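# Load four long profiles flat onto a cart

## Task

Get all four long profiles lying flat on the cart's floor, parallel to one another and running along the cart's long direction. Anything already placed correctly must still be correct at the finish. At the end both grippers must be empty and released, the hands withdrawn from the cart, and the robot touching nothing. It must still be upright and not leaning; a fall or a tilt means failure.

## Robot and tools

ROBOT. An RB-Y1: a wheeled base with two drive wheels and two rear casters, a folding leg and torso, a head, and two 7-joint arms, each ending in a parallel gripper. The base is 0.58 m wide. It extends 0.10 m in front of the wheel axle and 0.57 m behind it, and it sweeps a 0.58 m radius when turning on the spot. Each wrist camera sits in a case that sticks out sideways and can collide with things. Each arm is rated for 3 kg. A heavy load held far forward can tip the robot over.

FRAMES. All positions are in metres. The base frame has its origin on the floor between the drive wheels, with x ahead, y to the left and z up. Hand positions (left_hand, right_hand) are the midpoint between the finger pads, given in the base frame. The fingers point along the hand's -z axis and close along its x axis. The odometry frame is where the base frame stood at the scene start. base_odometry comes from wheel turns only and gives heading in rad, with left positive. Wheel slip therefore makes it wrong.

TOOL move. Each call carries one action plus optional cameras (a list drawn from head_camera, left_wrist_camera, right_wrist_camera, all; [] returns no images) and blocking (true or omitted waits until everything is at rest; false returns within about 0.5 s while motion continues). An action is one of these:
- base, joints, or both, optionally with min_time_s and/or contact_limits;
- target alone, or with min_time_s;
- contact_limits alone.
A call with no action simply reports the state.

base is one object {x_m_s, turn_rad_s, for_s}. These are velocities held for a duration, not a destination. x_m_s is forward speed, 0.005 to 0.4 m/s in either direction, or 0. turn_rad_s is turn rate with left positive, 0.02 to 1.509, or 0. for_s is 0.1 to 5 s. The base cannot move sideways. Distance is roughly speed × for_s, and stopping can take about 1 s more (3.1 s for a turn). If |x_m_s| + 0.27·|turn_rad_s| exceeds 0.4, both values are scaled down.

joints is a single dictionary keyed by joint name. Every value is an absolute target, in rad (or m for the grippers):
- torso_squat_rad 0 to 1.2
- torso_shift_rad -0.3 to 0.6
- torso_pitch_rad -0.2 to 1.4
- torso_yaw_rad -1.5 to 1.5; lift both arms out at least 0.2 rad first, or it stops short
- head_pan_rad -0.523 to 0.523
- head_tilt_rad -0.35 to 1.57; positive looks down
- Per arm: shoulder_pitch ±2.356 (negative swings forward and up); shoulder_roll (left 0 to 3.141, right -3.141 to 0, outward); shoulder_yaw ±2.094; elbow -2.617 to 0.01 (negative bends); forearm_roll ±3.141; wrist_pitch -1.57 to 1.919; hand_roll ±2.705
- left_gripper_m and right_gripper_m 0 to 0.1, the gap between the pads
The torso also has combined limits: squat+shift<=1.52; squat-shift+pitch<=1.57; shift+0.5pitch-0.4squat<=0.7; shift+0.3pitch-0.5squat<=0.39. Breaking one leaves the torso joints "off_target".

target is one hand's absolute pose in the base frame: {side: "left"|"right", x, y, z in m (-3 to 3), quat_wxyz in the same form the hand lines print}. It is solved once into joint angles, so the hand travels along an arc, which can bow by more than 0.1 m on long moves. Break long moves into short steps. The pose is checked only against the robot's own body. A target cannot start while another move is still running.

min_time_s (0.1 to 8) sets the minimum duration of the arm, head and torso motions. contact_limits is a dictionary {left_gripper_m, right_gripper_m} of gripper current in mA, 200 to 672.5. It lowers grip force and stays in effect until changed; scenes begin at 672.5.

GRIPPING. Command a gap at least 0.005 m narrower than the object. The gripper then reports "off_target" or "done", and either one means it is holding.

OTHER TOOLS. wait {seconds 0 to 10, cameras} lets time pass and then reports. stop {cameras} brakes all running motion. zoom_image {camera, region [x0,y0,x1,y1] pixels, at most 504×504} crops that camera's latest image. finished_scene {scene: the current scene's number} ends the scene and cannot be undone.

RESULTS. "move" reads done, or the worst status among the motions. Hand status is reached (within 10 mm and 2°), short (with the remaining error), or refused (with the reason). Stops that happen without being commanded are contact_stop (torso only), time_out, limit_stop_at_<name> (body guard), not_followed or "joint command not followed" (an arm-collision check held the command back), torque_fault (a 10 s freeze) and limit_stop_at_motor_heat. After a refusal or an uncommanded stop, the remaining move, wait and finished_scene calls in that reply are skipped. A contact_stop or time_out halts the whole group: the torso, or an entire arm. lidar_m gives 12 distances in 30° sectors, counter-clockwise from straight ahead, measured 0.23 m above the floor. motor_effort shows wheel push in percent; a wheel at rest above about 30 is probably pressing against something. wheel_motors_off=1 means the wheels have cut out for 2 s. The results also list joint torques, external torques, wrist force/torque (offset and uncalibrated), and motor temperatures.

AVOID. Driving into furniture: the base keeps pushing, may twist or tip, and the upper body can catch on edges. Pressing or striking one arm against the other, hard: this can end the scene. With both arms forward, keep about 0.5 rad of outward shoulder roll. Contact torque that reaches the joint limits (elbow 32.4, wrist joints 22.5, shoulder 63 N m), because a held object's weight counts toward them. Holding stretched-out or loaded arms for long, because it overheats the motors. Dropping parts, releasing them while moving, slamming or shoving. Objects may be tugged or nudged at random. The simulation keeps running while you think. Camera calibration (K, distortion, T_world_to_cam) is provided for the head camera (896x504) and the wrist cameras (644x364).

Each tool is called after "Emit:" by a JSON object that holds its "op" and its "data", one argument or row to a line.

## Session

Emit:
{"op": "move", "data": {

}}

Scene clock: 0.00 s.
Joint torques (N m): no reading
External joint torques (N m): no reading
Motor temperatures (°C): left_arm=[35 33 34 36 43 38 45] | right_arm=[38 41 34 41 42 41 38]
Wrist force (N): no reading
Wrist torque (N m): no reading
Wrist force, peak (N): no reading
base_odometry: x=+0.000 y=+0.000 heading=+0.000
lidar_m: 0.71 1.05 1.21 4.24 1.53 1.10 1.05 1.10 1.50 4.03 1.01 0.74
base_status: not commanded
joint_positions: torso_squat_rad=+0.350 torso_shift_rad=+0.000 torso_pitch_rad=+0.000 torso_yaw_rad=+0.000 left_shoulder_pitch_rad=+0.020 left_shoulder_roll_rad=+0.015 left_shoulder_yaw_rad=-0.005 left_elbow_rad=-0.192 left_forearm_roll_rad=-0.008 left_wrist_pitch_rad=-0.045 left_hand_roll_rad=+0.025 left_gripper_m=+0.101 right_shoulder_pitch_rad=-0.036 right_shoulder_roll_rad=-0.016 right_shoulder_yaw_rad=+0.004 right_elbow_rad=-0.198 right_forearm_roll_rad=-0.043 right_wrist_pitch_rad=-0.006 right_hand_roll_rad=+0.044 right_gripper_m=+0.100 head_pan_rad=+0.000 head_tilt_rad=+0.400
joint_status: not commanded
wheel_motors_off: 0
motor_effort: left_wheel=+1 right_wheel=+1
chest: x=-0.2280 y=+0.0003 z=+1.2475 quat_wxyz=(+1.000, +0.000, +0.000, +0.000) (m; base frame)
left_hand: x=-0.1388 y=+0.2314 z=+0.5683 quat_wxyz=(+0.994, +0.006, -0.109, +0.008) (m; base frame)
right_hand: x=-0.1043 y=-0.2304 z=+0.5727 quat_wxyz=(+0.993, -0.008, -0.119, +0.009) (m; base frame)
pictures: head_camera, left_wrist_camera, right_wrist_camera

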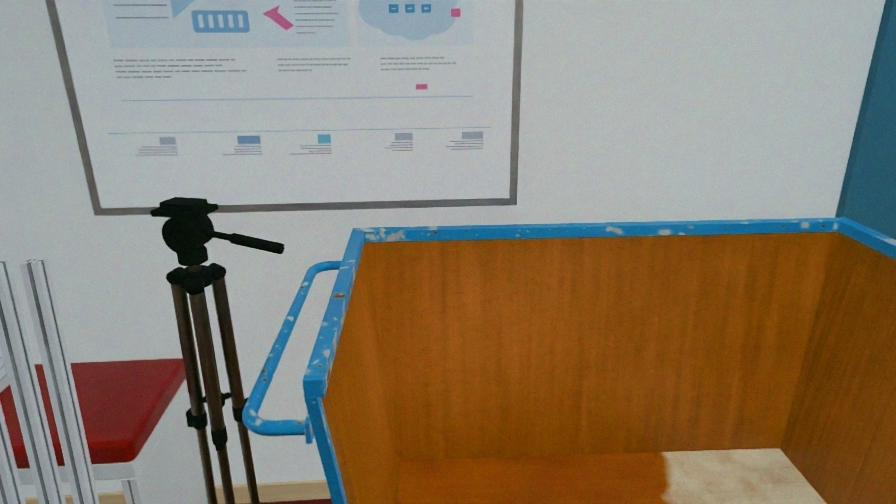

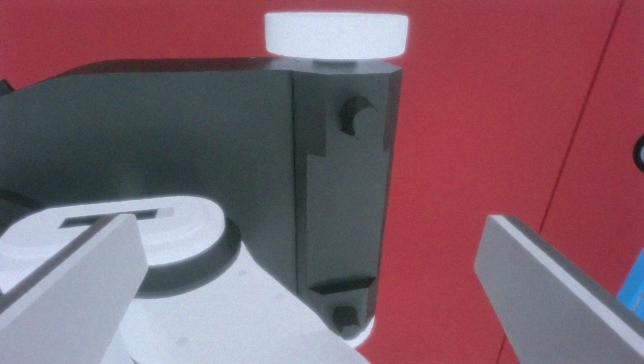

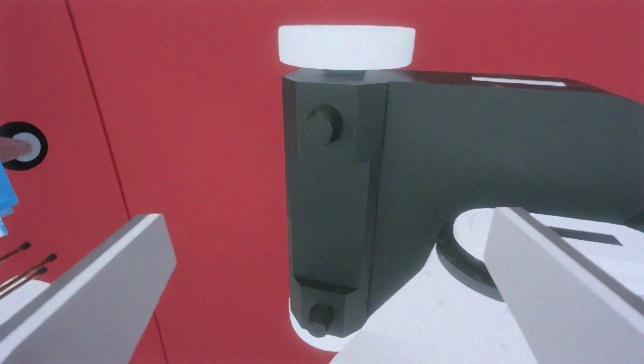

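Emit:
{"op": "move", "data": {
  "joints": {"head_pan_rad":0.52,"head_tilt_rad":0.6},
  "cameras": ["head_camera"]
}}

Emit:
{"op": "move", "data": {
  "joints": {"head_pan_rad":0,"head_tilt_rad":0.9},
  "cameras": ["head_camera"]
}}

Emit:
{"op": "move", "data": {
  "joints": {"head_pan_rad":-0.52,"head_tilt_rad":0.6},
  "cameras": ["head_camera"]
}}

Scene clock: 5.00 s.
Wrist force, peak (N): left_arm=[-3.0 0.8 -9.2] | right_arm=[-6.8 -4.6 -12.0]
move: done
joint_status: all done
wheel_motors_off: 0
motor_effort: left_wheel=+0(1) right_wheel=-1(3)
pictures: head_camera
camera_calibration:
head_camera: T_world_to_cam=[[0.444254, -0.8959, 0.00129548, 0.0955588], [-0.469354, -0.233972, -0.851448, 1.19272], [0.763116, 0.377651, -0.524437, 0.857381], [0, 0, 0, 1]]

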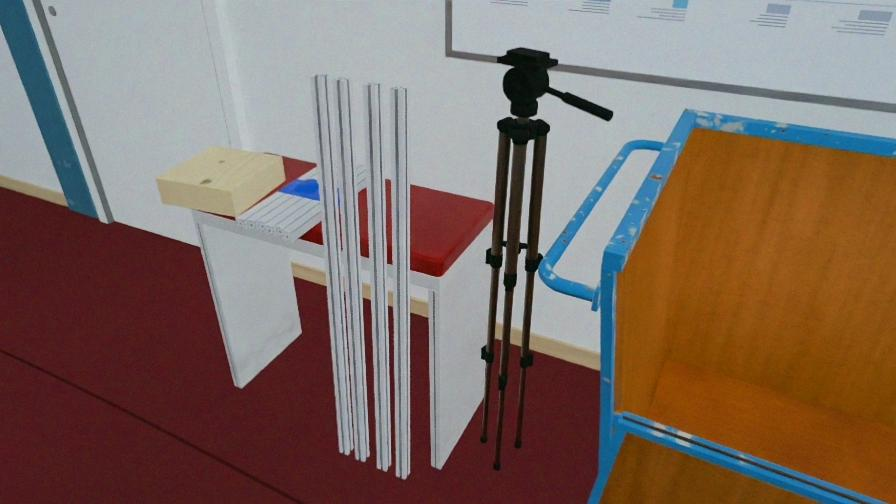

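Scene clock: 6.00 s.
Wrist force, peak (N): left_arm=[-2.5 0.6 -9.2] | right_arm=[-6.8 -4.7 -11.9]
move: done
joint_status: all done
wheel_motors_off: 0
motor_effort: left_wheel=+0(1) right_wheel=-1(3)
pictures: head_camera
camera_calibration:
head_camera: T_world_to_cam=[[-0.05674, -0.998209, 0.0189628, -0.0331709], [-0.75155, 0.0302008, -0.658984, 0.855864], [0.657231, -0.0516423, -0.751918, 1.16506], [0, 0, 0, 1]]

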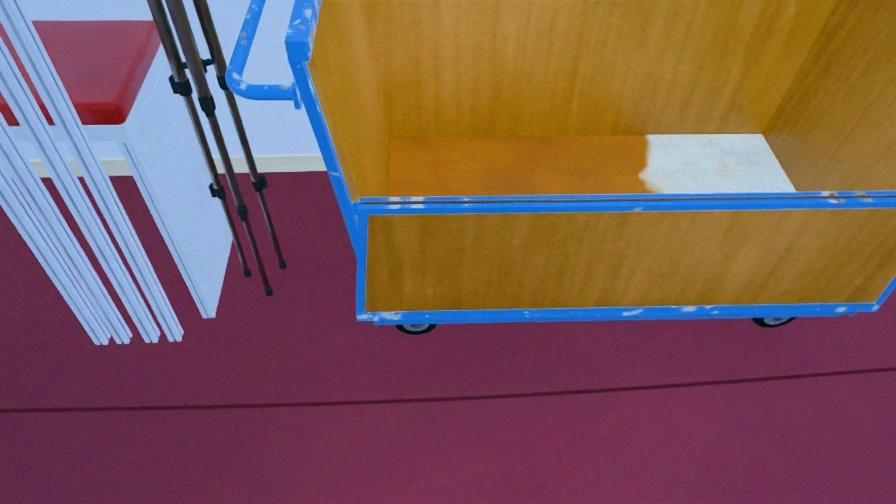

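Scene clock: 7.00 s.
Joint torques (N m): left_arm=[-2.1 1.07 0 -1.12 -0.07 -0.38 0.23] | right_arm=[-3.66 -0.26 0.11 -1.8 0.18 -0.61 -0.23]
External joint torques (N m): left_arm=[-0.4 0.56 -0.03 -0.4 -0.08 0.11 0.25] | right_arm=[-0.54 0.68 0.13 -0.62 0.12 -0.1 -0.24]
Wrist force (N): left_arm=[-2.5 0.3 -8.7] | right_arm=[-6.5 -4.7 -11.8]
Wrist torque (N m): left_arm=[-0.29 -0.32 0.21] | right_arm=[0.07 -0.57 -0.34]
Wrist force, peak (N): left_arm=[-2.6 0.4 -9.3] | right_arm=[-6.6 -4.8 -12.1]
move: done
base_odometry: x=+0.000 y=+0.000 heading=+0.000
lidar_m: 0.72 1.05 1.19 4.23 1.53 1.11 1.05 1.10 1.50 4.03 1.00 0.75
joint_positions: torso_squat_rad=+0.350 torso_shift_rad=+0.000 torso_pitch_rad=+0.000 torso_yaw_rad=+0.000 left_shoulder_pitch_rad=+0.020 left_shoulder_roll_rad=+0.015 left_shoulder_yaw_rad=-0.005 left_elbow_rad=-0.192 left_forearm_roll_rad=-0.008 left_wrist_pitch_rad=-0.045 left_hand_roll_rad=+0.025 left_gripper_m=+0.101 right_shoulder_pitch_rad=-0.036 right_shoulder_roll_rad=-0.016 right_shoulder_yaw_rad=+0.004 right_elbow_rad=-0.198 right_forearm_roll_rad=-0.043 right_wrist_pitch_rad=-0.006 right_hand_roll_rad=+0.044 right_gripper_m=+0.100 head_pan_rad=-0.520 head_tilt_rad=+0.600
joint_status: all done
wheel_motors_off: 0
motor_effort: left_wheel=+1(1) right_wheel=-1(2)
chest: x=-0.2280 y=+0.0003 z=+1.2475 quat_wxyz=(+1.000, +0.000, +0.000, +0.000) (m; base frame)
left_hand: x=-0.1388 y=+0.2314 z=+0.5683 quat_wxyz=(+0.994, +0.006, -0.109, +0.008) (m; base frame)
right_hand: x=-0.1043 y=-0.2304 z=+0.5727 quat_wxyz=(+0.993, -0.008, -0.119, +0.009) (m; base frame)
pictures: head_camera
camera_calibration:
head_camera: T_world_to_cam=[[-0.547701, -0.836673, 0.00125425, -0.108749], [-0.438857, 0.286006, -0.851825, 1.19931], [0.71234, -0.467096, -0.523825, 0.846431], [0, 0, 0, 1]]

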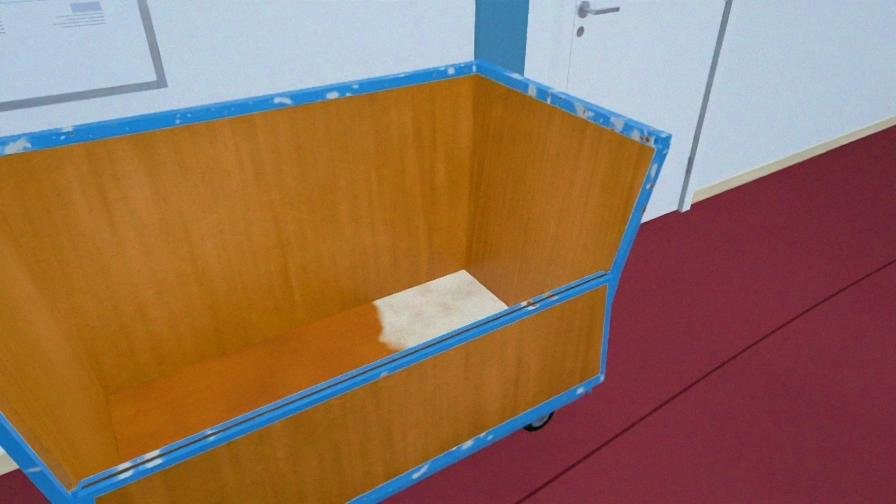

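Emit:
{"op": "move", "data": {
  "joints": {"head_pan_rad":-0.3,"head_tilt_rad":0.75,"torso_squat_rad":0.0},
  "cameras": ["head_camera"]
}}

Emit:
{"op": "move", "data": {
  "joints": {"head_pan_rad":0.45,"head_tilt_rad":0.75},
  "cameras": ["head_camera"]
}}

Emit:
{"op": "move", "data": {
  "joints": {"head_pan_rad":-0.3,"head_tilt_rad":0.6,"torso_squat_rad":0.9},
  "cameras": ["head_camera"]
}}

Emit:
{"op": "move", "data": {
  "joints": {"head_pan_rad":0.45,"head_tilt_rad":0.4},
  "cameras": ["head_camera"]
}}

Scene clock: 51.30 s.
Wrist force, peak (N): left_arm=[-2.6 0.4 -9.4] | right_arm=[-6.6 -4.8 -12.1]
move: done
joint_status: all done
wheel_motors_off: 0
motor_effort: left_wheel=+0(1) right_wheel=-1(3)
pictures: head_camera
camera_calibration:
head_camera: T_world_to_cam=[[-0.351229, -0.936233, 0.0102965, -0.0817063], [-0.60691, 0.219282, -0.763921, 1.06997], [0.71295, -0.27456, -0.645227, 1.04949], [0, 0, 0, 1]]

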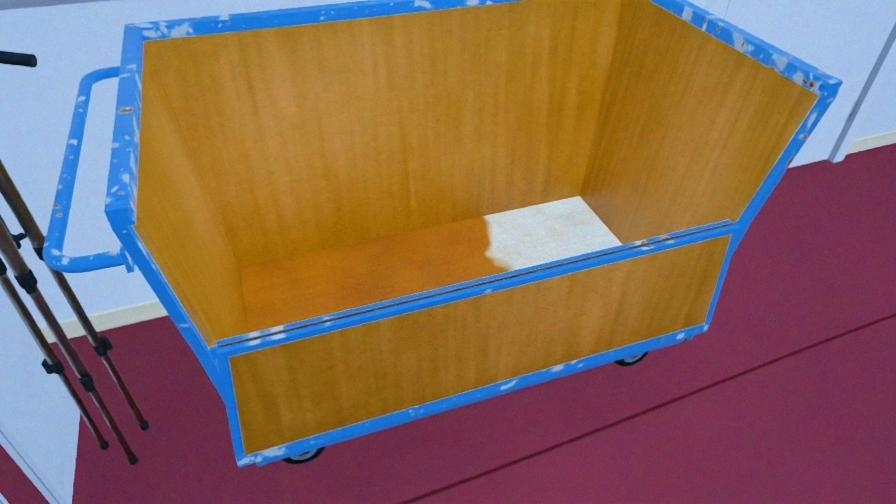

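Scene clock: 52.47 s.
Wrist force, peak (N): left_arm=[-2.7 0.6 -9.0] | right_arm=[-6.6 -4.9 -12.1]
move: done
joint_status: all done
wheel_motors_off: 0
motor_effort: left_wheel=+0(1) right_wheel=+0(2)
pictures: head_camera
camera_calibration:
head_camera: T_world_to_cam=[[0.381188, -0.924442, 0.0101448, 0.0692958], [-0.593985, -0.253306, -0.763556, 1.07231], [0.708433, 0.285033, -0.645662, 1.04895], [0, 0, 0, 1]]

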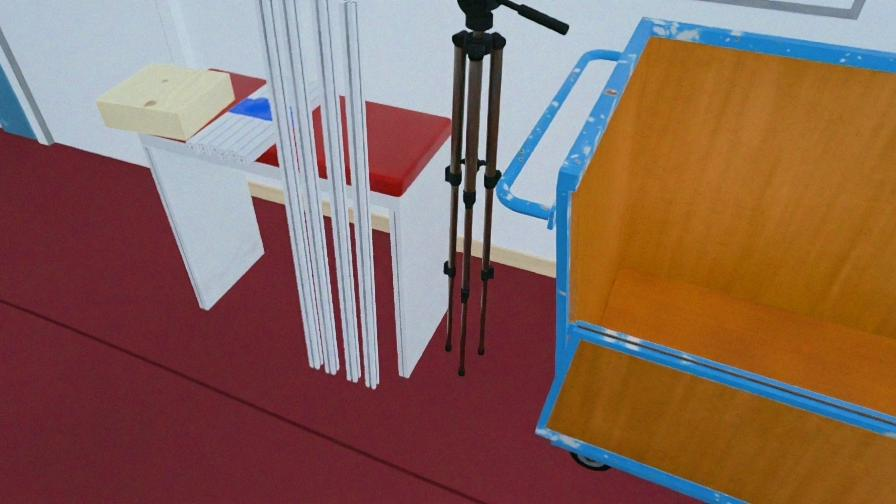

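Scene clock: 56.37 s.
Wrist force, peak (N): left_arm=[-2.9 0.3 -9.4] | right_arm=[-6.7 -4.9 -12.3]
move: done
joint_status: all done
wheel_motors_off: 0
motor_effort: left_wheel=+0(1) right_wheel=-1(2)
pictures: head_camera
camera_calibration:
head_camera: T_world_to_cam=[[-0.351913, -0.936032, 0.00123986, -0.0681559], [-0.490608, 0.183322, -0.851878, 0.99921], [0.797158, -0.300396, -0.523739, 0.747331], [0, 0, 0, 1]]

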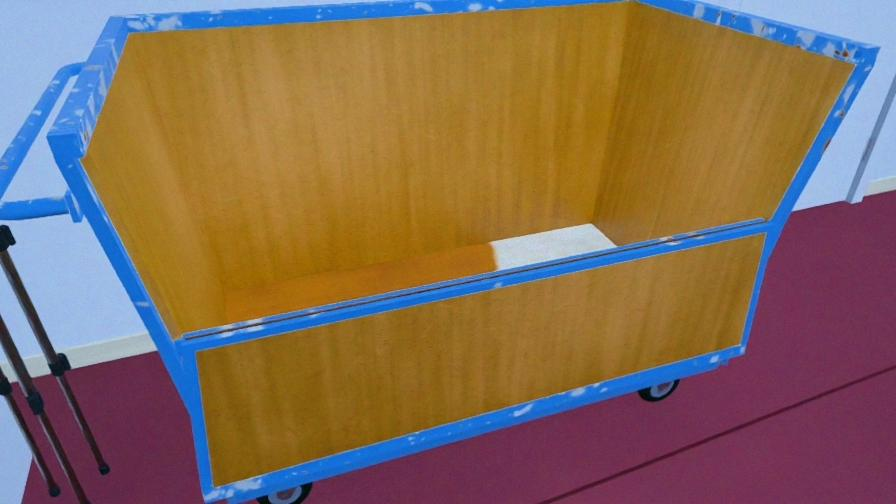

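Scene clock: 57.53 s.
Joint torques (N m): left_arm=[-1.44 0.87 -0.12 -0.62 0.06 -0.45 0.07] | right_arm=[-3.82 -0.71 0.38 -2.22 0.16 -0.61 -0.17]
External joint torques (N m): left_arm=[0.27 0.36 -0.16 0.1 0.06 0.04 0.09] | right_arm=[-0.69 0.23 0.4 -1.04 0.1 -0.1 -0.19]
Wrist force (N): left_arm=[-2.7 0.5 -8.8] | right_arm=[-6.4 -4.5 -11.9]
Wrist torque (N m): left_arm=[-0.31 -0.35 0.21] | right_arm=[0.10 -0.55 -0.35]
Wrist force, peak (N): left_arm=[-2.6 0.7 -9.1] | right_arm=[-6.7 -4.4 -12.1]
move: done
base_odometry: x=+0.000 y=+0.000 heading=+0.000
lidar_m: 0.70 1.06 1.21 4.25 1.52 1.11 1.05 1.09 1.49 4.03 1.01 0.74
joint_positions: torso_squat_rad=+0.900 torso_shift_rad=+0.000 torso_pitch_rad=+0.000 torso_yaw_rad=+0.000 left_shoulder_pitch_rad=+0.020 left_shoulder_roll_rad=+0.015 left_shoulder_yaw_rad=-0.005 left_elbow_rad=-0.192 left_forearm_roll_rad=-0.008 left_wrist_pitch_rad=-0.045 left_hand_roll_rad=+0.025 left_gripper_m=+0.101 right_shoulder_pitch_rad=-0.036 right_shoulder_roll_rad=-0.016 right_shoulder_yaw_rad=+0.004 right_elbow_rad=-0.198 right_forearm_roll_rad=-0.043 right_wrist_pitch_rad=-0.006 right_hand_roll_rad=+0.044 right_gripper_m=+0.100 head_pan_rad=+0.450 head_tilt_rad=+0.400
joint_status: all done
wheel_motors_off: 0
motor_effort: left_wheel=+1(1) right_wheel=+0(2)
chest: x=-0.2281 y=+0.0003 z=+1.0251 quat_wxyz=(+1.000, +0.000, +0.000, +0.000) (m; base frame)
left_hand: x=-0.1388 y=+0.2313 z=+0.3459 quat_wxyz=(+0.994, +0.006, -0.109, +0.008) (m; base frame)
right_hand: x=-0.1043 y=-0.2304 z=+0.3503 quat_wxyz=(+0.993, -0.008, -0.119, +0.009) (m; base frame)
pictures: head_camera
camera_calibration:
head_camera: T_world_to_cam=[[0.381467, -0.924323, -0.0104354, 0.0973401], [-0.322577, -0.122531, -0.938579, 1.14021], [0.866272, 0.361403, -0.344907, 0.542194], [0, 0, 0, 1]]

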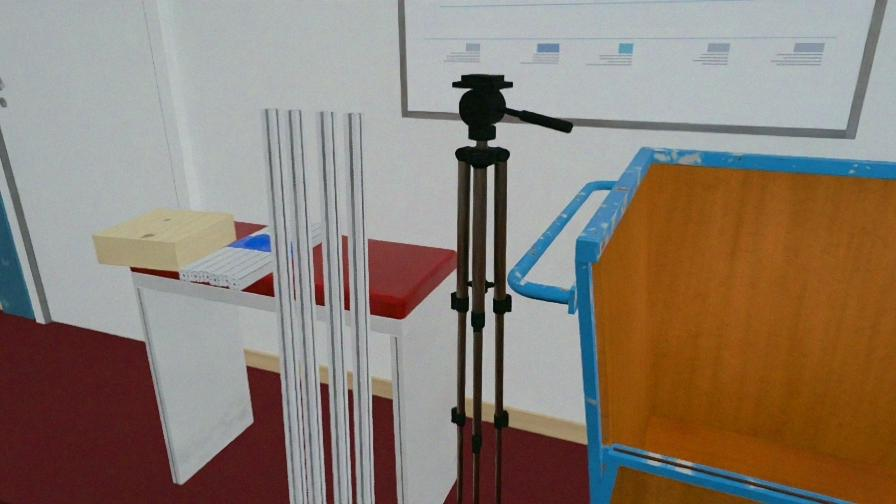

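Emit:
{"op": "move", "data": {
  "base": {"turn_rad_s":0.5,"for_s":1.4},
  "joints": {"head_pan_rad":0,"head_tilt_rad":0.6,"torso_squat_rad":0.7,"torso_pitch_rad":0.3,"left_shoulder_roll_rad":0.5,"left_elbow_rad":-1.8,"left_forearm_roll_rad":0.0},
  "cameras": ["head_camera","left_wrist_camera"]
}}

Emit:
{"op": "move", "data": {
  "base": {"x_m_s":0.2,"for_s":1.5}
}}

Scene clock: 112.70 s.
Wrist force, peak (N): left_arm=[-3.4 -0.5 -9.1] | right_arm=[-6.6 -4.9 -12.2]
move: done
base_status: done (sent for 1.4 of 1.4 s)
joint_status: all done
wheel_motors_off: 0
motor_effort: left_wheel=+4(48) right_wheel=+15(53)
pictures: head_camera, left_wrist_camera
camera_calibration:
head_camera: T_world_to_cam=[[-0.0565515, -0.99822, 0.0189321, -0.0217747], [-0.751528, 0.0300771, -0.659015, 0.868546], [0.657273, -0.0514963, -0.751891, 0.95285], [0, 0, 0, 1]]
left_wrist_camera: T_world_to_cam=[[-0.0157164, -0.416502, 0.908999, -0.659244], [-0.601205, -0.722479, -0.341433, 0.745767], [0.79894, -0.551861, -0.239048, 0.204152], [0, 0, 0, 1]]

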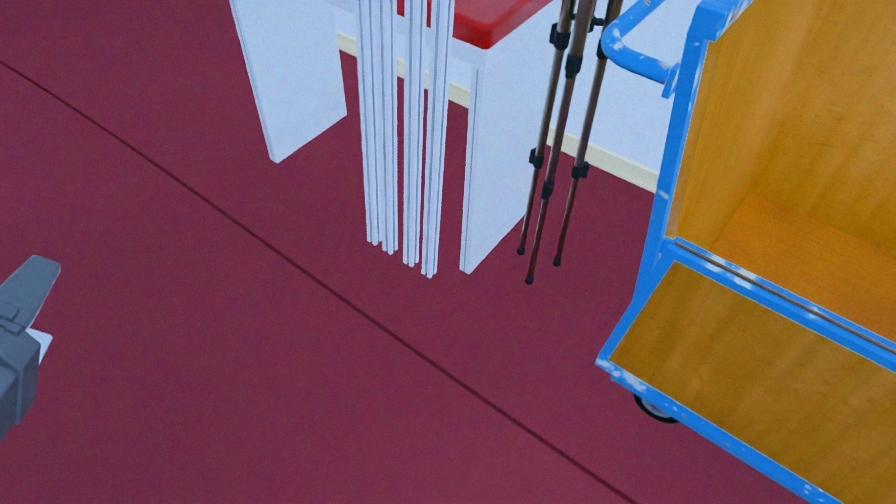

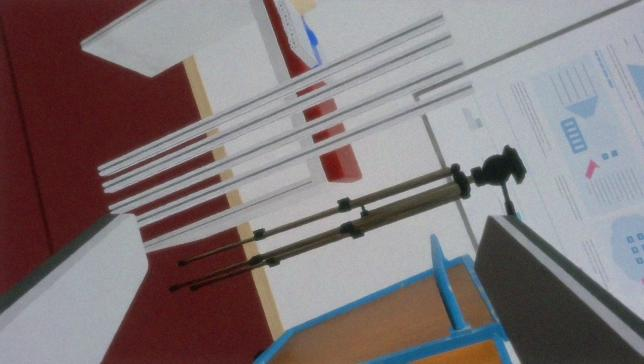

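Scene clock: 115.20 s.
Joint torques (N m): left_arm=[-4.79 7.9 4.06 -8.52 0.26 -1.64 0.26] | right_arm=[4.27 -1.14 -0.04 1.67 0.15 0 -0.16]
External joint torques (N m): left_arm=[0.5 0.69 -1.19 0.17 0.17 0.02 0.3] | right_arm=[-0.78 -0.34 0.11 -0.25 0.16 -0.06 -0.16]
Wrist force (N): left_arm=[-7.2 -3.0 -3.5] | right_arm=[-4.9 -4.4 -11.9]
Wrist torque (N m): left_arm=[0.03 -0.59 0.26] | right_arm=[0.05 -0.47 -0.30]
Wrist force, peak (N): left_arm=[-7.3 -2.9 -3.7] | right_arm=[-5.0 -4.9 -12.1]
move: done
base_odometry: x=+0.229 y=+0.193 heading=+0.700
lidar_m: 0.76 1.30 3.09 1.60 1.30 1.30 1.44 2.23 1.13 0.61 0.49 0.77
base_status: done (sent for 1.5 of 1.5 s)
joint_positions: torso_squat_rad=+0.700 torso_shift_rad=+0.000 torso_pitch_rad=+0.300 torso_yaw_rad=+0.000 left_shoulder_pitch_rad=+0.020 left_shoulder_roll_rad=+0.500 left_shoulder_yaw_rad=-0.005 left_elbow_rad=-1.800 left_forearm_roll_rad=+0.000 left_wrist_pitch_rad=-0.045 left_hand_roll_rad=+0.025 left_gripper_m=+0.101 right_shoulder_pitch_rad=-0.036 right_shoulder_roll_rad=-0.016 right_shoulder_yaw_rad=+0.004 right_elbow_rad=-0.198 right_forearm_roll_rad=-0.043 right_wrist_pitch_rad=-0.006 right_hand_roll_rad=+0.044 right_gripper_m=+0.100 head_pan_rad=+0.000 head_tilt_rad=+0.600
wheel_motors_off: 0
motor_effort: left_wheel=+9(45) right_wheel=-7(52)
chest: x=-0.1365 y=+0.0003 z=+1.1115 quat_wxyz=(+0.989, +0.000, +0.149, +0.000) (m; base frame)
left_hand: x=+0.3187 y=+0.3106 z=+0.8723 quat_wxyz=(+0.704, +0.109, -0.670, -0.209) (m; base frame)
right_hand: x=-0.2177 y=-0.2304 z=+0.4303 quat_wxyz=(+0.999, -0.006, +0.031, +0.010) (m; base frame)
pictures: head_camera, left_wrist_camera, right_wrist_camera
camera_calibration:
head_camera: T_world_to_cam=[[-0.0565489, -0.99822, 0.0189403, -0.0217815], [-0.751617, 0.0300766, -0.658914, 0.868442], [0.657171, -0.0514967, -0.75198, 0.952918], [0, 0, 0, 1]]
left_wrist_camera: T_world_to_cam=[[-0.0155705, -0.416505, 0.909, -0.659226], [-0.601251, -0.722484, -0.341342, 0.745679], [0.798909, -0.551852, -0.239174, 0.204261], [0, 0, 0, 1]]
right_wrist_camera: T_world_to_cam=[[-0.998495, -0.00185373, 0.0548151, -0.239717], [0.0223747, 0.898715, 0.437962, 0.0537142], [-0.050075, 0.438529, -0.897321, 0.550324], [0, 0, 0, 1]]

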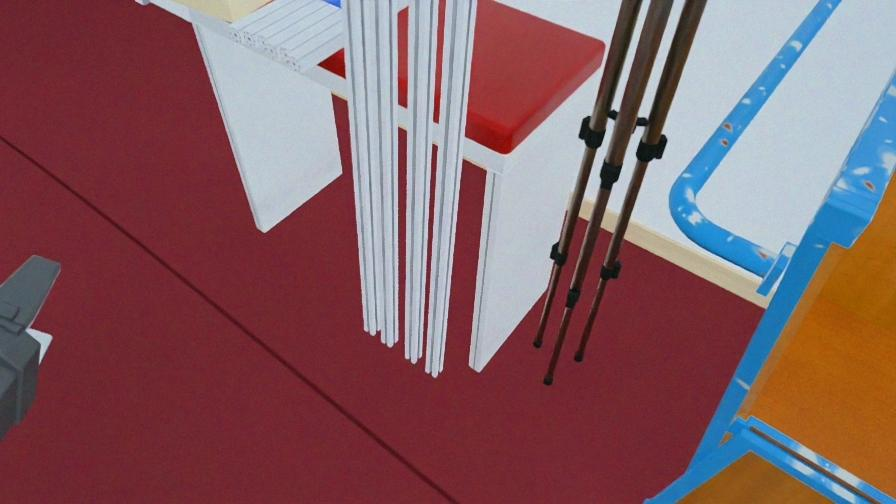

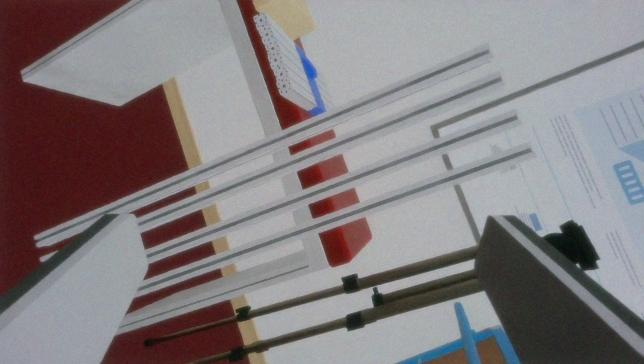

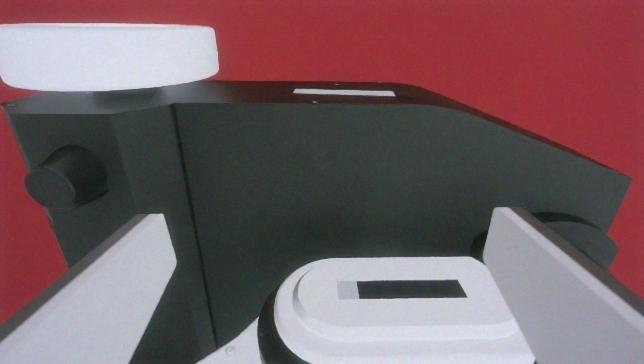

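Emit:
{"op": "move", "data": {
  "base": {"turn_rad_s":-0.4,"for_s":1.5},
  "joints": {"head_pan_rad":0.5},
  "cameras": ["head_camera","left_wrist_camera"]
}}

Scene clock: 119.83 s.
Joint torques (N m): left_arm=[-4.52 7.35 4.7 -8.6 -0.17 -1.43 0.03] | right_arm=[4.14 -1.16 0.22 1.75 0.19 0.1 -0.21]
External joint torques (N m): left_arm=[0.77 0.14 -0.55 0.1 -0.26 0.22 0.07] | right_arm=[-0.91 -0.36 0.36 -0.16 0.21 0.04 -0.2]
Wrist force (N): left_arm=[-6.7 -2.8 -3.3] | right_arm=[-5.0 -4.6 -11.9]
Wrist torque (N m): left_arm=[-0.01 -0.54 0.23] | right_arm=[0.07 -0.48 -0.31]
Wrist force, peak (N): left_arm=[-7.3 -3.1 -3.5] | right_arm=[-5.1 -4.4 -12.2]
move: done
base_odometry: x=+0.229 y=+0.193 heading=+0.101
lidar_m: 0.50 0.76 1.30 3.76 1.69 1.32 1.27 1.37 2.03 1.35 0.63 0.49
base_status: done (sent for 1.5 of 1.5 s)
joint_positions: torso_squat_rad=+0.700 torso_shift_rad=+0.000 torso_pitch_rad=+0.300 torso_yaw_rad=+0.000 left_shoulder_pitch_rad=+0.020 left_shoulder_roll_rad=+0.500 left_shoulder_yaw_rad=-0.005 left_elbow_rad=-1.800 left_forearm_roll_rad=+0.000 left_wrist_pitch_rad=-0.045 left_hand_roll_rad=+0.025 left_gripper_m=+0.101 right_shoulder_pitch_rad=-0.036 right_shoulder_roll_rad=-0.016 right_shoulder_yaw_rad=+0.004 right_elbow_rad=-0.198 right_forearm_roll_rad=-0.043 right_wrist_pitch_rad=-0.006 right_hand_roll_rad=+0.044 right_gripper_m=+0.100 head_pan_rad=+0.500 head_tilt_rad=+0.600
joint_status: all done
wheel_motors_off: 0
motor_effort: left_wheel=+17(36) right_wheel=+4(47)
chest: x=-0.1365 y=+0.0003 z=+1.1115 quat_wxyz=(+0.989, +0.000, +0.149, +0.000) (m; base frame)
left_hand: x=+0.3187 y=+0.3106 z=+0.8723 quat_wxyz=(+0.704, +0.109, -0.670, -0.209) (m; base frame)
right_hand: x=-0.2177 y=-0.2304 z=+0.4303 quat_wxyz=(+0.999, -0.006, +0.031, +0.010) (m; base frame)
pictures: head_camera, left_wrist_camera
camera_calibration:
head_camera: T_world_to_cam=[[0.407532, -0.904632, -0.124736, 0.19055], [-0.704457, -0.224515, -0.6733, 0.88986], [0.581084, 0.362263, -0.728771, 0.918363], [0, 0, 0, 1]]
left_wrist_camera: T_world_to_cam=[[-0.0155605, -0.416507, 0.908999, -0.659224], [-0.601249, -0.722487, -0.341339, 0.745675], [0.79891, -0.551846, -0.239182, 0.204269], [0, 0, 0, 1]]

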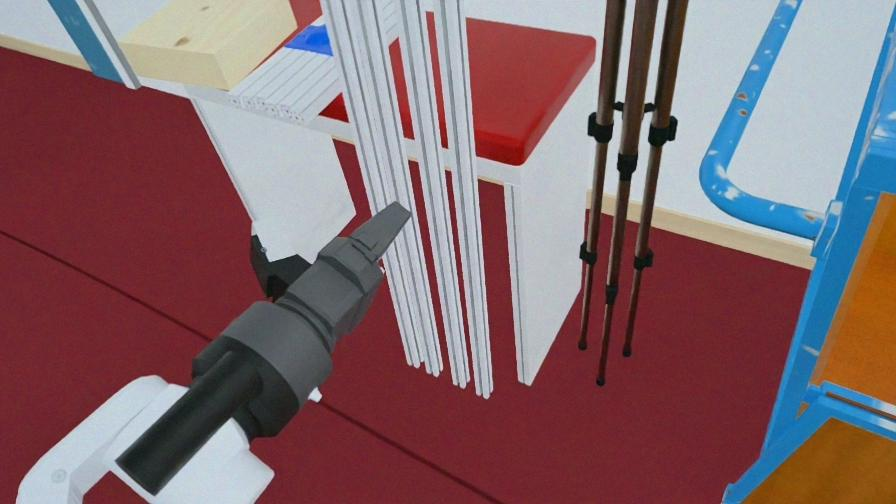

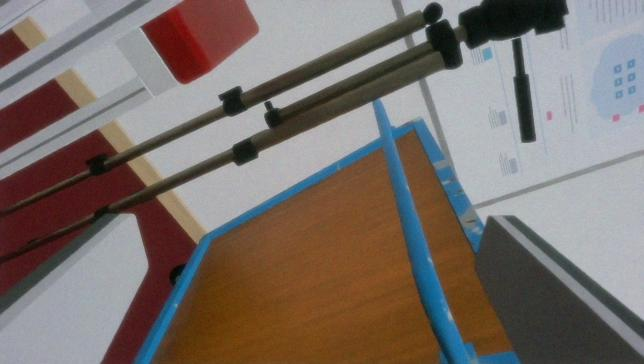

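Emit:
{"op": "move", "data": {
  "target": {"side":"left","x":0.50,"y":0.416,"z":0.56,"quat_wxyz":[0.493,0.455,-0.503,-0.545]},
  "min_time_s": 2.5,
  "cameras": ["head_camera","left_wrist_camera"]
}}

Scene clock: 136.80 s.
Joint torques (N m): left_arm=[-15.27 8.73 1.34 -6.25 -0.36 -1.09 0.09] | right_arm=[4.65 -0.76 -0.12 1.82 0.07 -0.09 -0.22]
External joint torques (N m): left_arm=[0.21 -1.04 0.33 0.05 -0.48 -0.08 0.07] | right_arm=[-0.4 0.04 0.02 -0.09 0.09 -0.15 -0.22]
Wrist force (N): left_arm=[-0.1 -5.3 -6.7] | right_arm=[-4.7 -4.5 -12.0]
Wrist torque (N m): left_arm=[0.11 -0.11 0.22] | right_arm=[0.06 -0.45 -0.29]
Wrist force, peak (N): left_arm=[-1.4 -5.3 -7.1] | right_arm=[-5.1 -4.6 -12.4]
move: short
base_odometry: x=+0.229 y=+0.193 heading=+0.101
lidar_m: 0.50 0.75 1.29 3.76 1.69 1.32 1.28 1.37 2.02 1.36 0.64 0.50
joint_positions: torso_squat_rad=+0.700 torso_shift_rad=+0.000 torso_pitch_rad=+0.300 torso_yaw_rad=+0.000 left_shoulder_pitch_rad=-0.858 left_shoulder_roll_rad=+0.388 left_shoulder_yaw_rad=+0.056 left_elbow_rad=-0.267 left_forearm_roll_rad=-0.443 left_wrist_pitch_rad=-0.015 left_hand_roll_rad=-0.830 left_gripper_m=+0.101 right_shoulder_pitch_rad=-0.036 right_shoulder_roll_rad=-0.016 right_shoulder_yaw_rad=+0.004 right_elbow_rad=-0.198 right_forearm_roll_rad=-0.043 right_wrist_pitch_rad=-0.006 right_hand_roll_rad=+0.044 right_gripper_m=+0.100 head_pan_rad=+0.500 head_tilt_rad=+0.600
joint_status: all done
wheel_motors_off: 0
motor_effort: left_wheel=+17(17) right_wheel=+5(6)
chest: x=-0.1365 y=+0.0003 z=+1.1115 quat_wxyz=(+0.989, +0.000, +0.149, +0.000) (m; base frame)
left_hand: x=+0.4078 y=+0.3871 z=+0.6539 quat_wxyz=(+0.672, +0.356, -0.242, -0.603) (m; base frame)
left_hand_status: short (checked arc, as near as the solve gets, planned for 2.5 s): 135 mm and 38.7 deg off.
right_hand: x=-0.2177 y=-0.2304 z=+0.4303 quat_wxyz=(+0.999, -0.006, +0.031, +0.010) (m; base frame)
pictures: head_camera, left_wrist_camera
camera_calibration:
head_camera: T_world_to_cam=[[0.407527, -0.904634, -0.124735, 0.190548], [-0.704458, -0.224513, -0.6733, 0.889859], [0.581085, 0.362259, -0.728772, 0.918364], [0, 0, 0, 1]]
left_wrist_camera: T_world_to_cam=[[0.143024, -0.987506, -0.0661501, 0.366571], [-0.919133, -0.107738, -0.378929, 0.69627], [0.367068, 0.114997, -0.923058, 0.488146], [0, 0, 0, 1]]

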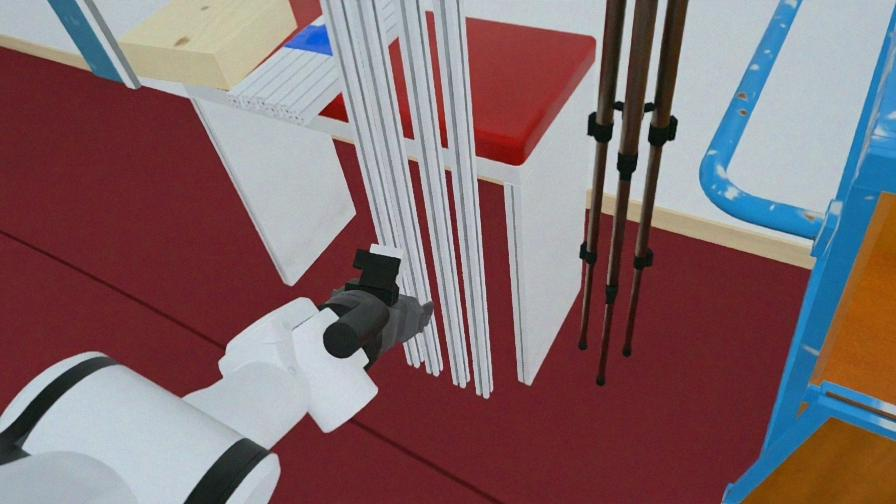

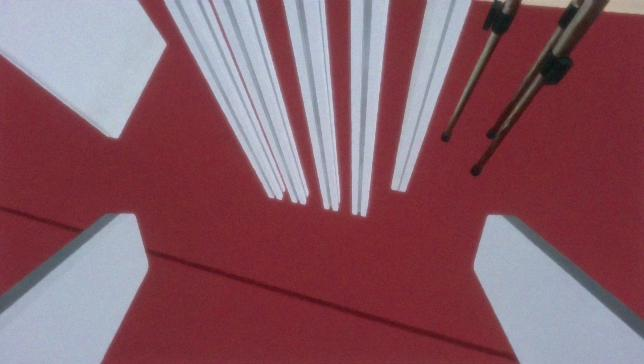

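Emit:
{"op": "move", "data": {
  "joints": {"torso_squat_rad":1.1,"torso_pitch_rad":0.4,"left_shoulder_pitch_rad":-0.7,"left_shoulder_roll_rad":0.35,"left_shoulder_yaw_rad":-0.1,"left_elbow_rad":-1.2,"left_forearm_roll_rad":0,"left_wrist_pitch_rad":-0.3,"left_hand_roll_rad":-1.5,"left_gripper_m":0.06},
  "cameras": ["head_camera"]
}}

Emit:
{"op": "move", "data": {
  "target": {"side":"left","x":0.50,"y":0.416,"z":0.56,"quat_wxyz":[0.493,0.455,-0.503,-0.545]},
  "min_time_s": 2.5,
  "cameras": ["head_camera","left_wrist_camera"]
}}

Scene clock: 146.10 s.
Joint torques (N m): left_arm=[-15.96 5.56 3.07 -9.4 -0.08 -2 0.15] | right_arm=[7.24 -0.17 0.2 2.49 0.26 0.21 -0.26]
External joint torques (N m): left_arm=[-0.97 -0.18 -0.49 -0.25 -0.38 -0.31 0.12] | right_arm=[-0.37 0.57 0.38 -0.39 0.3 -0.04 -0.25]
Wrist force (N): left_arm=[0.4 -5.5 -2.7] | right_arm=[-3.9 -4.5 -11.8]
Wrist torque (N m): left_arm=[0.01 -0.23 0.25] | right_arm=[0.08 -0.38 -0.32]
Wrist force, peak (N): left_arm=[-0.4 -5.6 -6.7] | right_arm=[-4.3 -4.5 -14.3]
move: limit_stop_at_own_body_right_arm
base_odometry: x=+0.229 y=+0.193 heading=+0.101
lidar_m: 0.50 0.76 1.30 3.74 1.70 1.32 1.29 1.38 2.02 1.36 0.64 0.50
joint_positions: torso_squat_rad=+1.085 torso_shift_rad=+0.000 torso_pitch_rad=+0.396 torso_yaw_rad=+0.000 left_shoulder_pitch_rad=-0.700 left_shoulder_roll_rad=+0.350 left_shoulder_yaw_rad=-0.100 left_elbow_rad=-1.200 left_forearm_roll_rad=+0.000 left_wrist_pitch_rad=-0.300 left_hand_roll_rad=-1.500 left_gripper_m=+0.060 right_shoulder_pitch_rad=-0.036 right_shoulder_roll_rad=-0.016 right_shoulder_yaw_rad=+0.004 right_elbow_rad=-0.198 right_forearm_roll_rad=-0.043 right_wrist_pitch_rad=-0.006 right_hand_roll_rad=+0.044 right_gripper_m=+0.100 head_pan_rad=+0.500 head_tilt_rad=+0.600
joint_status: torso_squat_rad limit_stop_at_own_body_right_arm (moved +0.385 of +0.400); torso_pitch_rad limit_stop_at_own_body_right_arm (moved +0.096 of +0.100); the others done
wheel_motors_off: 0
motor_effort: left_wheel=+14(20) right_wheel=+2(7)
chest: x=-0.1085 y=+0.0003 z=+0.8925 quat_wxyz=(+0.980, +0.000, +0.197, +0.000) (m; base frame)
left_hand: x=+0.5035 y=+0.1761 z=+0.7011 quat_wxyz=(+0.306, +0.534, -0.545, -0.569) (m; base frame)
right_hand: x=-0.2550 y=-0.2305 z=+0.2223 quat_wxyz=(+0.997, -0.006, +0.079, +0.010) (m; base frame)
pictures: head_camera
camera_calibration:
head_camera: T_world_to_cam=[[0.393616, -0.904642, -0.163369, 0.184761], [-0.766004, -0.224515, -0.602355, 0.69212], [0.508236, 0.362238, -0.781332, 0.781477], [0, 0, 0, 1]]

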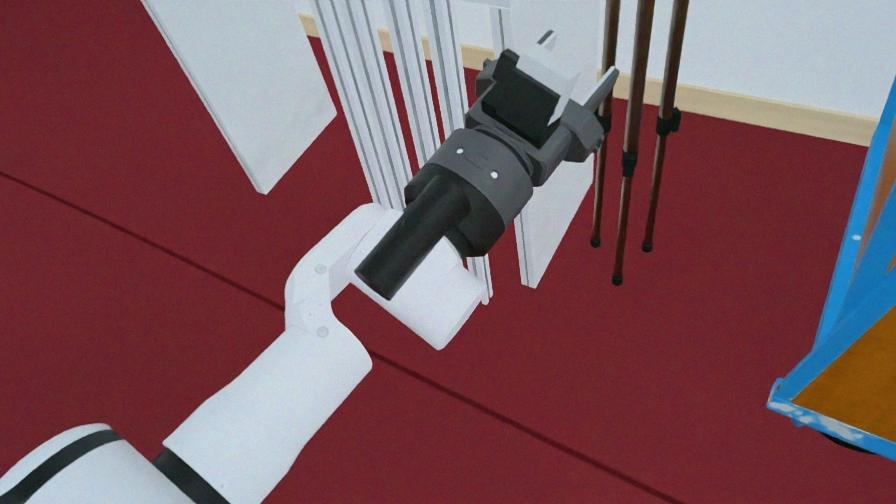

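not run: a stop that you did not command came earlier in this reply.

Emit:
{"op": "move", "data": {
  "joints": {"right_shoulder_roll_rad":-0.3,"right_elbow_rad":-2.2,"right_shoulder_pitch_rad":0.2},
  "cameras": []
}}

Emit:
{"op": "move", "data": {
  "joints": {"left_shoulder_yaw_rad":0.4},
  "cameras": []
}}

Emit:
{"op": "move", "data": {
  "target": {"side":"left","x":0.50,"y":0.416,"z":0.56,"quat_wxyz":[0.493,0.455,-0.503,-0.545]},
  "min_time_s": 2.5,
  "cameras": ["head_camera","left_wrist_camera"]
}}

Scene clock: 151.87 s.
Joint torques (N m): left_arm=[-15.99 4.98 3.01 -8.99 0.25 -1.7 0.43] | right_arm=[5.53 -0.47 -0.15 0.44 0.34 -0.37 -0.33]
External joint torques (N m): left_arm=[-0.99 -0.76 -0.55 0.17 -0.05 0 0.4] | right_arm=[-0.57 1.72 0.35 0.04 0.32 -0.14 -0.34]
Wrist force (N): left_arm=[0.4 -5.3 -2.8] | right_arm=[-5.3 -3.8 -12.2]
Wrist torque (N m): left_arm=[-0.04 -0.23 0.25] | right_arm=[0.02 -0.48 -0.31]
Wrist force, peak (N): left_arm=[0.6 -5.8 -3.1] | right_arm=[-7.6 -4.8 -11.8]
move: limit_stop_at_own_body_base
base_odometry: x=+0.229 y=+0.193 heading=+0.101
lidar_m: 0.50 0.75 1.30 3.76 1.68 1.31 1.28 1.38 2.56 1.35 0.64 0.50
joint_positions: torso_squat_rad=+1.085 torso_shift_rad=+0.000 torso_pitch_rad=+0.396 torso_yaw_rad=+0.000 left_shoulder_pitch_rad=-0.700 left_shoulder_roll_rad=+0.350 left_shoulder_yaw_rad=-0.100 left_elbow_rad=-1.200 left_forearm_roll_rad=+0.000 left_wrist_pitch_rad=-0.300 left_hand_roll_rad=-1.500 left_gripper_m=+0.060 right_shoulder_pitch_rad=+0.007 right_shoulder_roll_rad=-0.067 right_shoulder_yaw_rad=+0.004 right_elbow_rad=-0.486 right_forearm_roll_rad=-0.043 right_wrist_pitch_rad=-0.006 right_hand_roll_rad=+0.044 right_gripper_m=+0.100 head_pan_rad=+0.500 head_tilt_rad=+0.600
joint_status: right_shoulder_pitch_rad limit_stop_at_own_body_base (moved +0.043 of +0.236); right_shoulder_roll_rad limit_stop_at_own_body_base (moved -0.052 of -0.284); right_elbow_rad limit_stop_at_own_body_base (moved -0.288 of -2.002)
wheel_motors_off: 0
on_its_own: right_shoulder_pitch_rad is held at +0.007, not at your +0.200, since a limit_stop_at_own_body_base; right_shoulder_roll_rad is held at -0.067, not at your -0.300, since a limit_stop_at_own_body_base; right_elbow_rad is held at -0.486, not at your -2.200, since a limit_stop_at_own_body_base
motor_effort: left_wheel=+14(15) right_wheel=-3(5)
chest: x=-0.1085 y=+0.0003 z=+0.8925 quat_wxyz=(+0.980, +0.000, +0.197, +0.000) (m; base frame)
left_hand: x=+0.5035 y=+0.1761 z=+0.7012 quat_wxyz=(+0.306, +0.534, -0.545, -0.569) (m; base frame)
right_hand: x=-0.1459 y=-0.2683 z=+0.2146 quat_wxyz=(+0.998, -0.030, -0.044, +0.016) (m; base frame)
pictures: none

not run: a stop that you did not command came earlier in this reply.

not run: a stop that you did not command came earlier in this reply.

Abduct first, then fold.

Emit:
{"op": "move", "data": {
  "joints": {"right_shoulder_roll_rad":-0.5},
  "cameras": []
}}

Emit:
{"op": "move", "data": {
  "joints": {"right_shoulder_roll_rad":-0.4,"right_elbow_rad":-2.2,"right_shoulder_pitch_rad":0.2},
  "cameras": []
}}

Emit:
{"op": "move", "data": {
  "joints": {"left_shoulder_yaw_rad":0.4},
  "cameras": []
}}

Emit:
{"op": "move", "data": {
  "target": {"side":"left","x":0.50,"y":0.416,"z":0.56,"quat_wxyz":[0.493,0.455,-0.503,-0.545]},
  "min_time_s": 2.5,
  "cameras": ["head_camera","left_wrist_camera"]
}}

Scene clock: 160.63 s.
Wrist force, peak (N): left_arm=[0.4 -6.1 -2.5] | right_arm=[-5.8 -3.4 -12.7]
move: done
joint_status: all done
wheel_motors_off: 0
on_its_own: right_shoulder_pitch_rad is held at +0.007, not at your +0.200, since a limit_stop_at_own_body_base; right_elbow_rad is held at -0.486, not at your -2.200, since a limit_stop_at_own_body_base
motor_effort: left_wheel=+14(15) right_wheel=-5(6)
pictures: none

Scene clock: 162.97 s.
Wrist force, peak (N): left_arm=[0.7 -5.9 -2.6] | right_arm=[-9.5 -1.9 -10.6]
move: done
joint_status: all done
wheel_motors_off: 0
motor_effort: left_wheel=+14(15) right_wheel=+0(4)
pictures: none

Scene clock: 164.10 s.
Wrist force, peak (N): left_arm=[1.2 -6.0 -2.4] | right_arm=[-10.6 -1.7 -6.4]
move: done
joint_status: all done
wheel_motors_off: 0
motor_effort: left_wheel=+14(15) right_wheel=-3(3)
pictures: none

Scene clock: 166.93 s.
Joint torques (N m): left_arm=[-15.68 12.82 0.89 -5.44 0.05 -1.5 0.46] | right_arm=[-0.74 -3.58 -2.98 -10.72 0.36 -1.9 -0.22]
External joint torques (N m): left_arm=[-0.2 -0.03 -1.3 0.04 -0.58 -0.01 0.44] | right_arm=[0.08 1.48 1.03 -1.11 0.15 -0.06 -0.26]
Wrist force (N): left_arm=[-0.8 -5.5 -5.4] | right_arm=[-10.4 -1.8 -6.3]
Wrist torque (N m): left_arm=[0.01 -0.23 0.23] | right_arm=[-0.17 -0.78 -0.36]
Wrist force, peak (N): left_arm=[-0.4 -5.9 -5.4] | right_arm=[-10.7 -1.9 -6.7]
move: short
base_odometry: x=+0.229 y=+0.193 heading=+0.101
lidar_m: 0.49 0.75 1.30 3.76 1.69 1.32 1.29 1.37 2.03 1.36 0.64 0.50
joint_positions: torso_squat_rad=+1.085 torso_shift_rad=+0.000 torso_pitch_rad=+0.396 torso_yaw_rad=+0.000 left_shoulder_pitch_rad=-0.952 left_shoulder_roll_rad=+0.591 left_shoulder_yaw_rad=-0.152 left_elbow_rad=-0.267 left_forearm_roll_rad=-0.007 left_wrist_pitch_rad=-0.520 left_hand_roll_rad=-0.958 left_gripper_m=+0.060 right_shoulder_pitch_rad=+0.200 right_shoulder_roll_rad=-0.400 right_shoulder_yaw_rad=+0.004 right_elbow_rad=-2.200 right_forearm_roll_rad=-0.043 right_wrist_pitch_rad=-0.006 right_hand_roll_rad=+0.044 right_gripper_m=+0.100 head_pan_rad=+0.500 head_tilt_rad=+0.600
joint_status: all done
wheel_motors_off: 0
motor_effort: left_wheel=+14(15) right_wheel=+0(4)
chest: x=-0.1085 y=+0.0003 z=+0.8925 quat_wxyz=(+0.980, +0.000, +0.197, +0.000) (m; base frame)
left_hand: x=+0.4992 y=+0.4155 z=+0.5605 quat_wxyz=(+0.550, +0.445, -0.436, -0.556) (m; base frame)
left_hand_status: short (checked arc, as near as the solve gets, planned for 2.5 s): 1 mm and 10.3 deg off. The place is met; only the turn is off.
right_hand: x=+0.2826 y=-0.2535 z=+0.7124 quat_wxyz=(+0.680, -0.066, -0.706, +0.187) (m; base frame)
pictures: head_camera, left_wrist_camera
camera_calibration:
head_camera: T_world_to_cam=[[0.393635, -0.904637, -0.163352, 0.184755], [-0.765986, -0.224533, -0.602371, 0.692136], [0.508249, 0.36224, -0.781322, 0.781475], [0, 0, 0, 1]]
left_wrist_camera: T_world_to_cam=[[-0.0271251, -0.999553, 0.0125983, 0.421203], [-0.661399, 0.00849574, -0.749986, 0.778956], [0.749544, -0.028676, -0.661333, 0.087309], [0, 0, 0, 1]]

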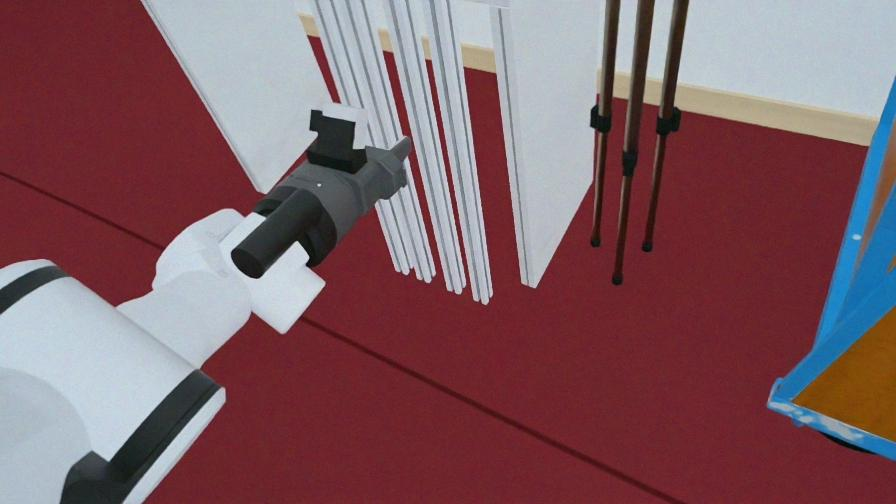

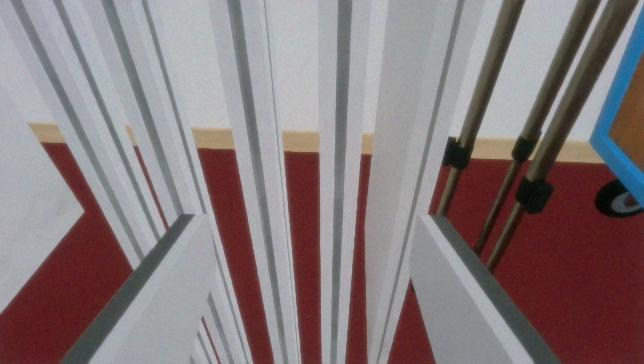

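Emit:
{"op": "move", "data": {
  "joints": {"left_elbow_rad":-1.9,"left_shoulder_pitch_rad":-0.4},
  "cameras": []
}}

Emit:
{"op": "move", "data": {
  "joints": {"torso_shift_rad":0.25,"torso_pitch_rad":0.7},
  "cameras": ["head_camera"]
}}

Scene clock: 177.70 s.
Wrist force, peak (N): left_arm=[-1.2 -6.7 -4.9] | right_arm=[-10.5 -2.0 -6.7]
move: done
joint_status: all done
wheel_motors_off: 0
motor_effort: left_wheel=+15(15) right_wheel=-1(3)
pictures: none

Scene clock: 180.20 s.
Joint torques (N m): left_arm=[-5.84 5.99 4.28 -8.88 0.23 -1.41 0.31] | right_arm=[3.55 -3.03 -2.75 -10.39 0.31 -1.99 -0.24]
External joint torques (N m): left_arm=[-0.59 0.66 -0.25 -0.15 -0.26 0.08 0.31] | right_arm=[-0.67 1.09 0.66 -1.39 0.1 -0.19 -0.29]
Wrist force (N): left_arm=[-2.1 -5.3 -1.8] | right_arm=[-10.3 -2.3 -8.3]
Wrist torque (N m): left_arm=[0.05 -0.34 0.28] | right_arm=[-0.11 -0.84 -0.37]
Wrist force, peak (N): left_arm=[-1.9 -5.7 -1.6] | right_arm=[-10.8 -2.3 -8.6]
move: done
base_odometry: x=+0.229 y=+0.193 heading=+0.101
lidar_m: 0.49 0.75 1.30 3.77 1.69 1.32 1.27 1.38 2.02 1.35 0.63 0.50
joint_positions: torso_squat_rad=+1.085 torso_shift_rad=+0.250 torso_pitch_rad=+0.700 torso_yaw_rad=+0.000 left_shoulder_pitch_rad=-0.400 left_shoulder_roll_rad=+0.591 left_shoulder_yaw_rad=-0.152 left_elbow_rad=-1.900 left_forearm_roll_rad=-0.007 left_wrist_pitch_rad=-0.520 left_hand_roll_rad=-0.958 left_gripper_m=+0.060 right_shoulder_pitch_rad=+0.200 right_shoulder_roll_rad=-0.400 right_shoulder_yaw_rad=+0.004 right_elbow_rad=-2.200 right_forearm_roll_rad=-0.043 right_wrist_pitch_rad=-0.006 right_hand_roll_rad=+0.044 right_gripper_m=+0.100 head_pan_rad=+0.500 head_tilt_rad=+0.600
joint_status: all done
wheel_motors_off: 0
motor_effort: left_wheel=+15(15) right_wheel=-2(5)
chest: x=+0.0521 y=+0.0003 z=+0.8336 quat_wxyz=(+0.939, +0.000, +0.343, +0.000) (m; base frame)
left_hand: x=+0.4801 y=+0.1336 z=+0.6875 quat_wxyz=(+0.282, +0.311, -0.765, -0.488) (m; base frame)
right_hand: x=+0.3715 y=-0.2535 z=+0.5448 quat_wxyz=(+0.779, -0.036, -0.595, +0.195) (m; base frame)
pictures: head_camera
camera_calibration:
head_camera: T_world_to_cam=[[0.326795, -0.90465, -0.27352, 0.207218], [-0.911018, -0.224515, -0.34589, 0.573458], [0.2515, 0.362216, -0.897523, 0.764047], [0, 0, 0, 1]]

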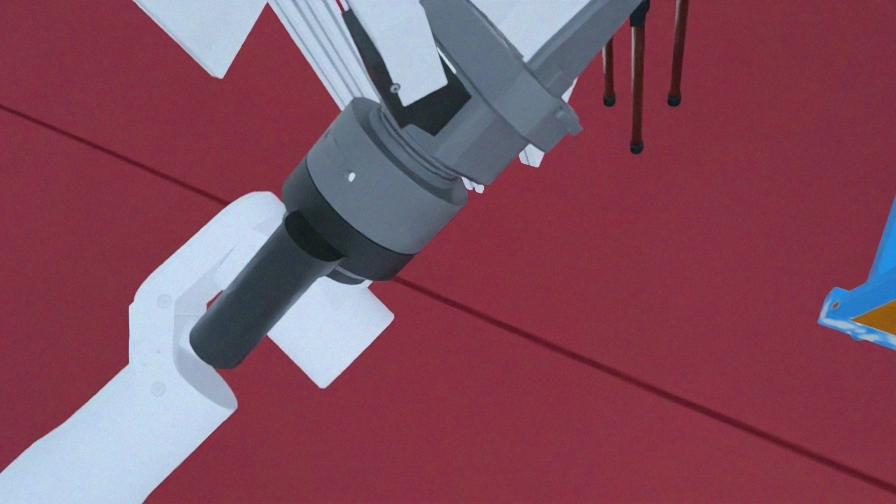

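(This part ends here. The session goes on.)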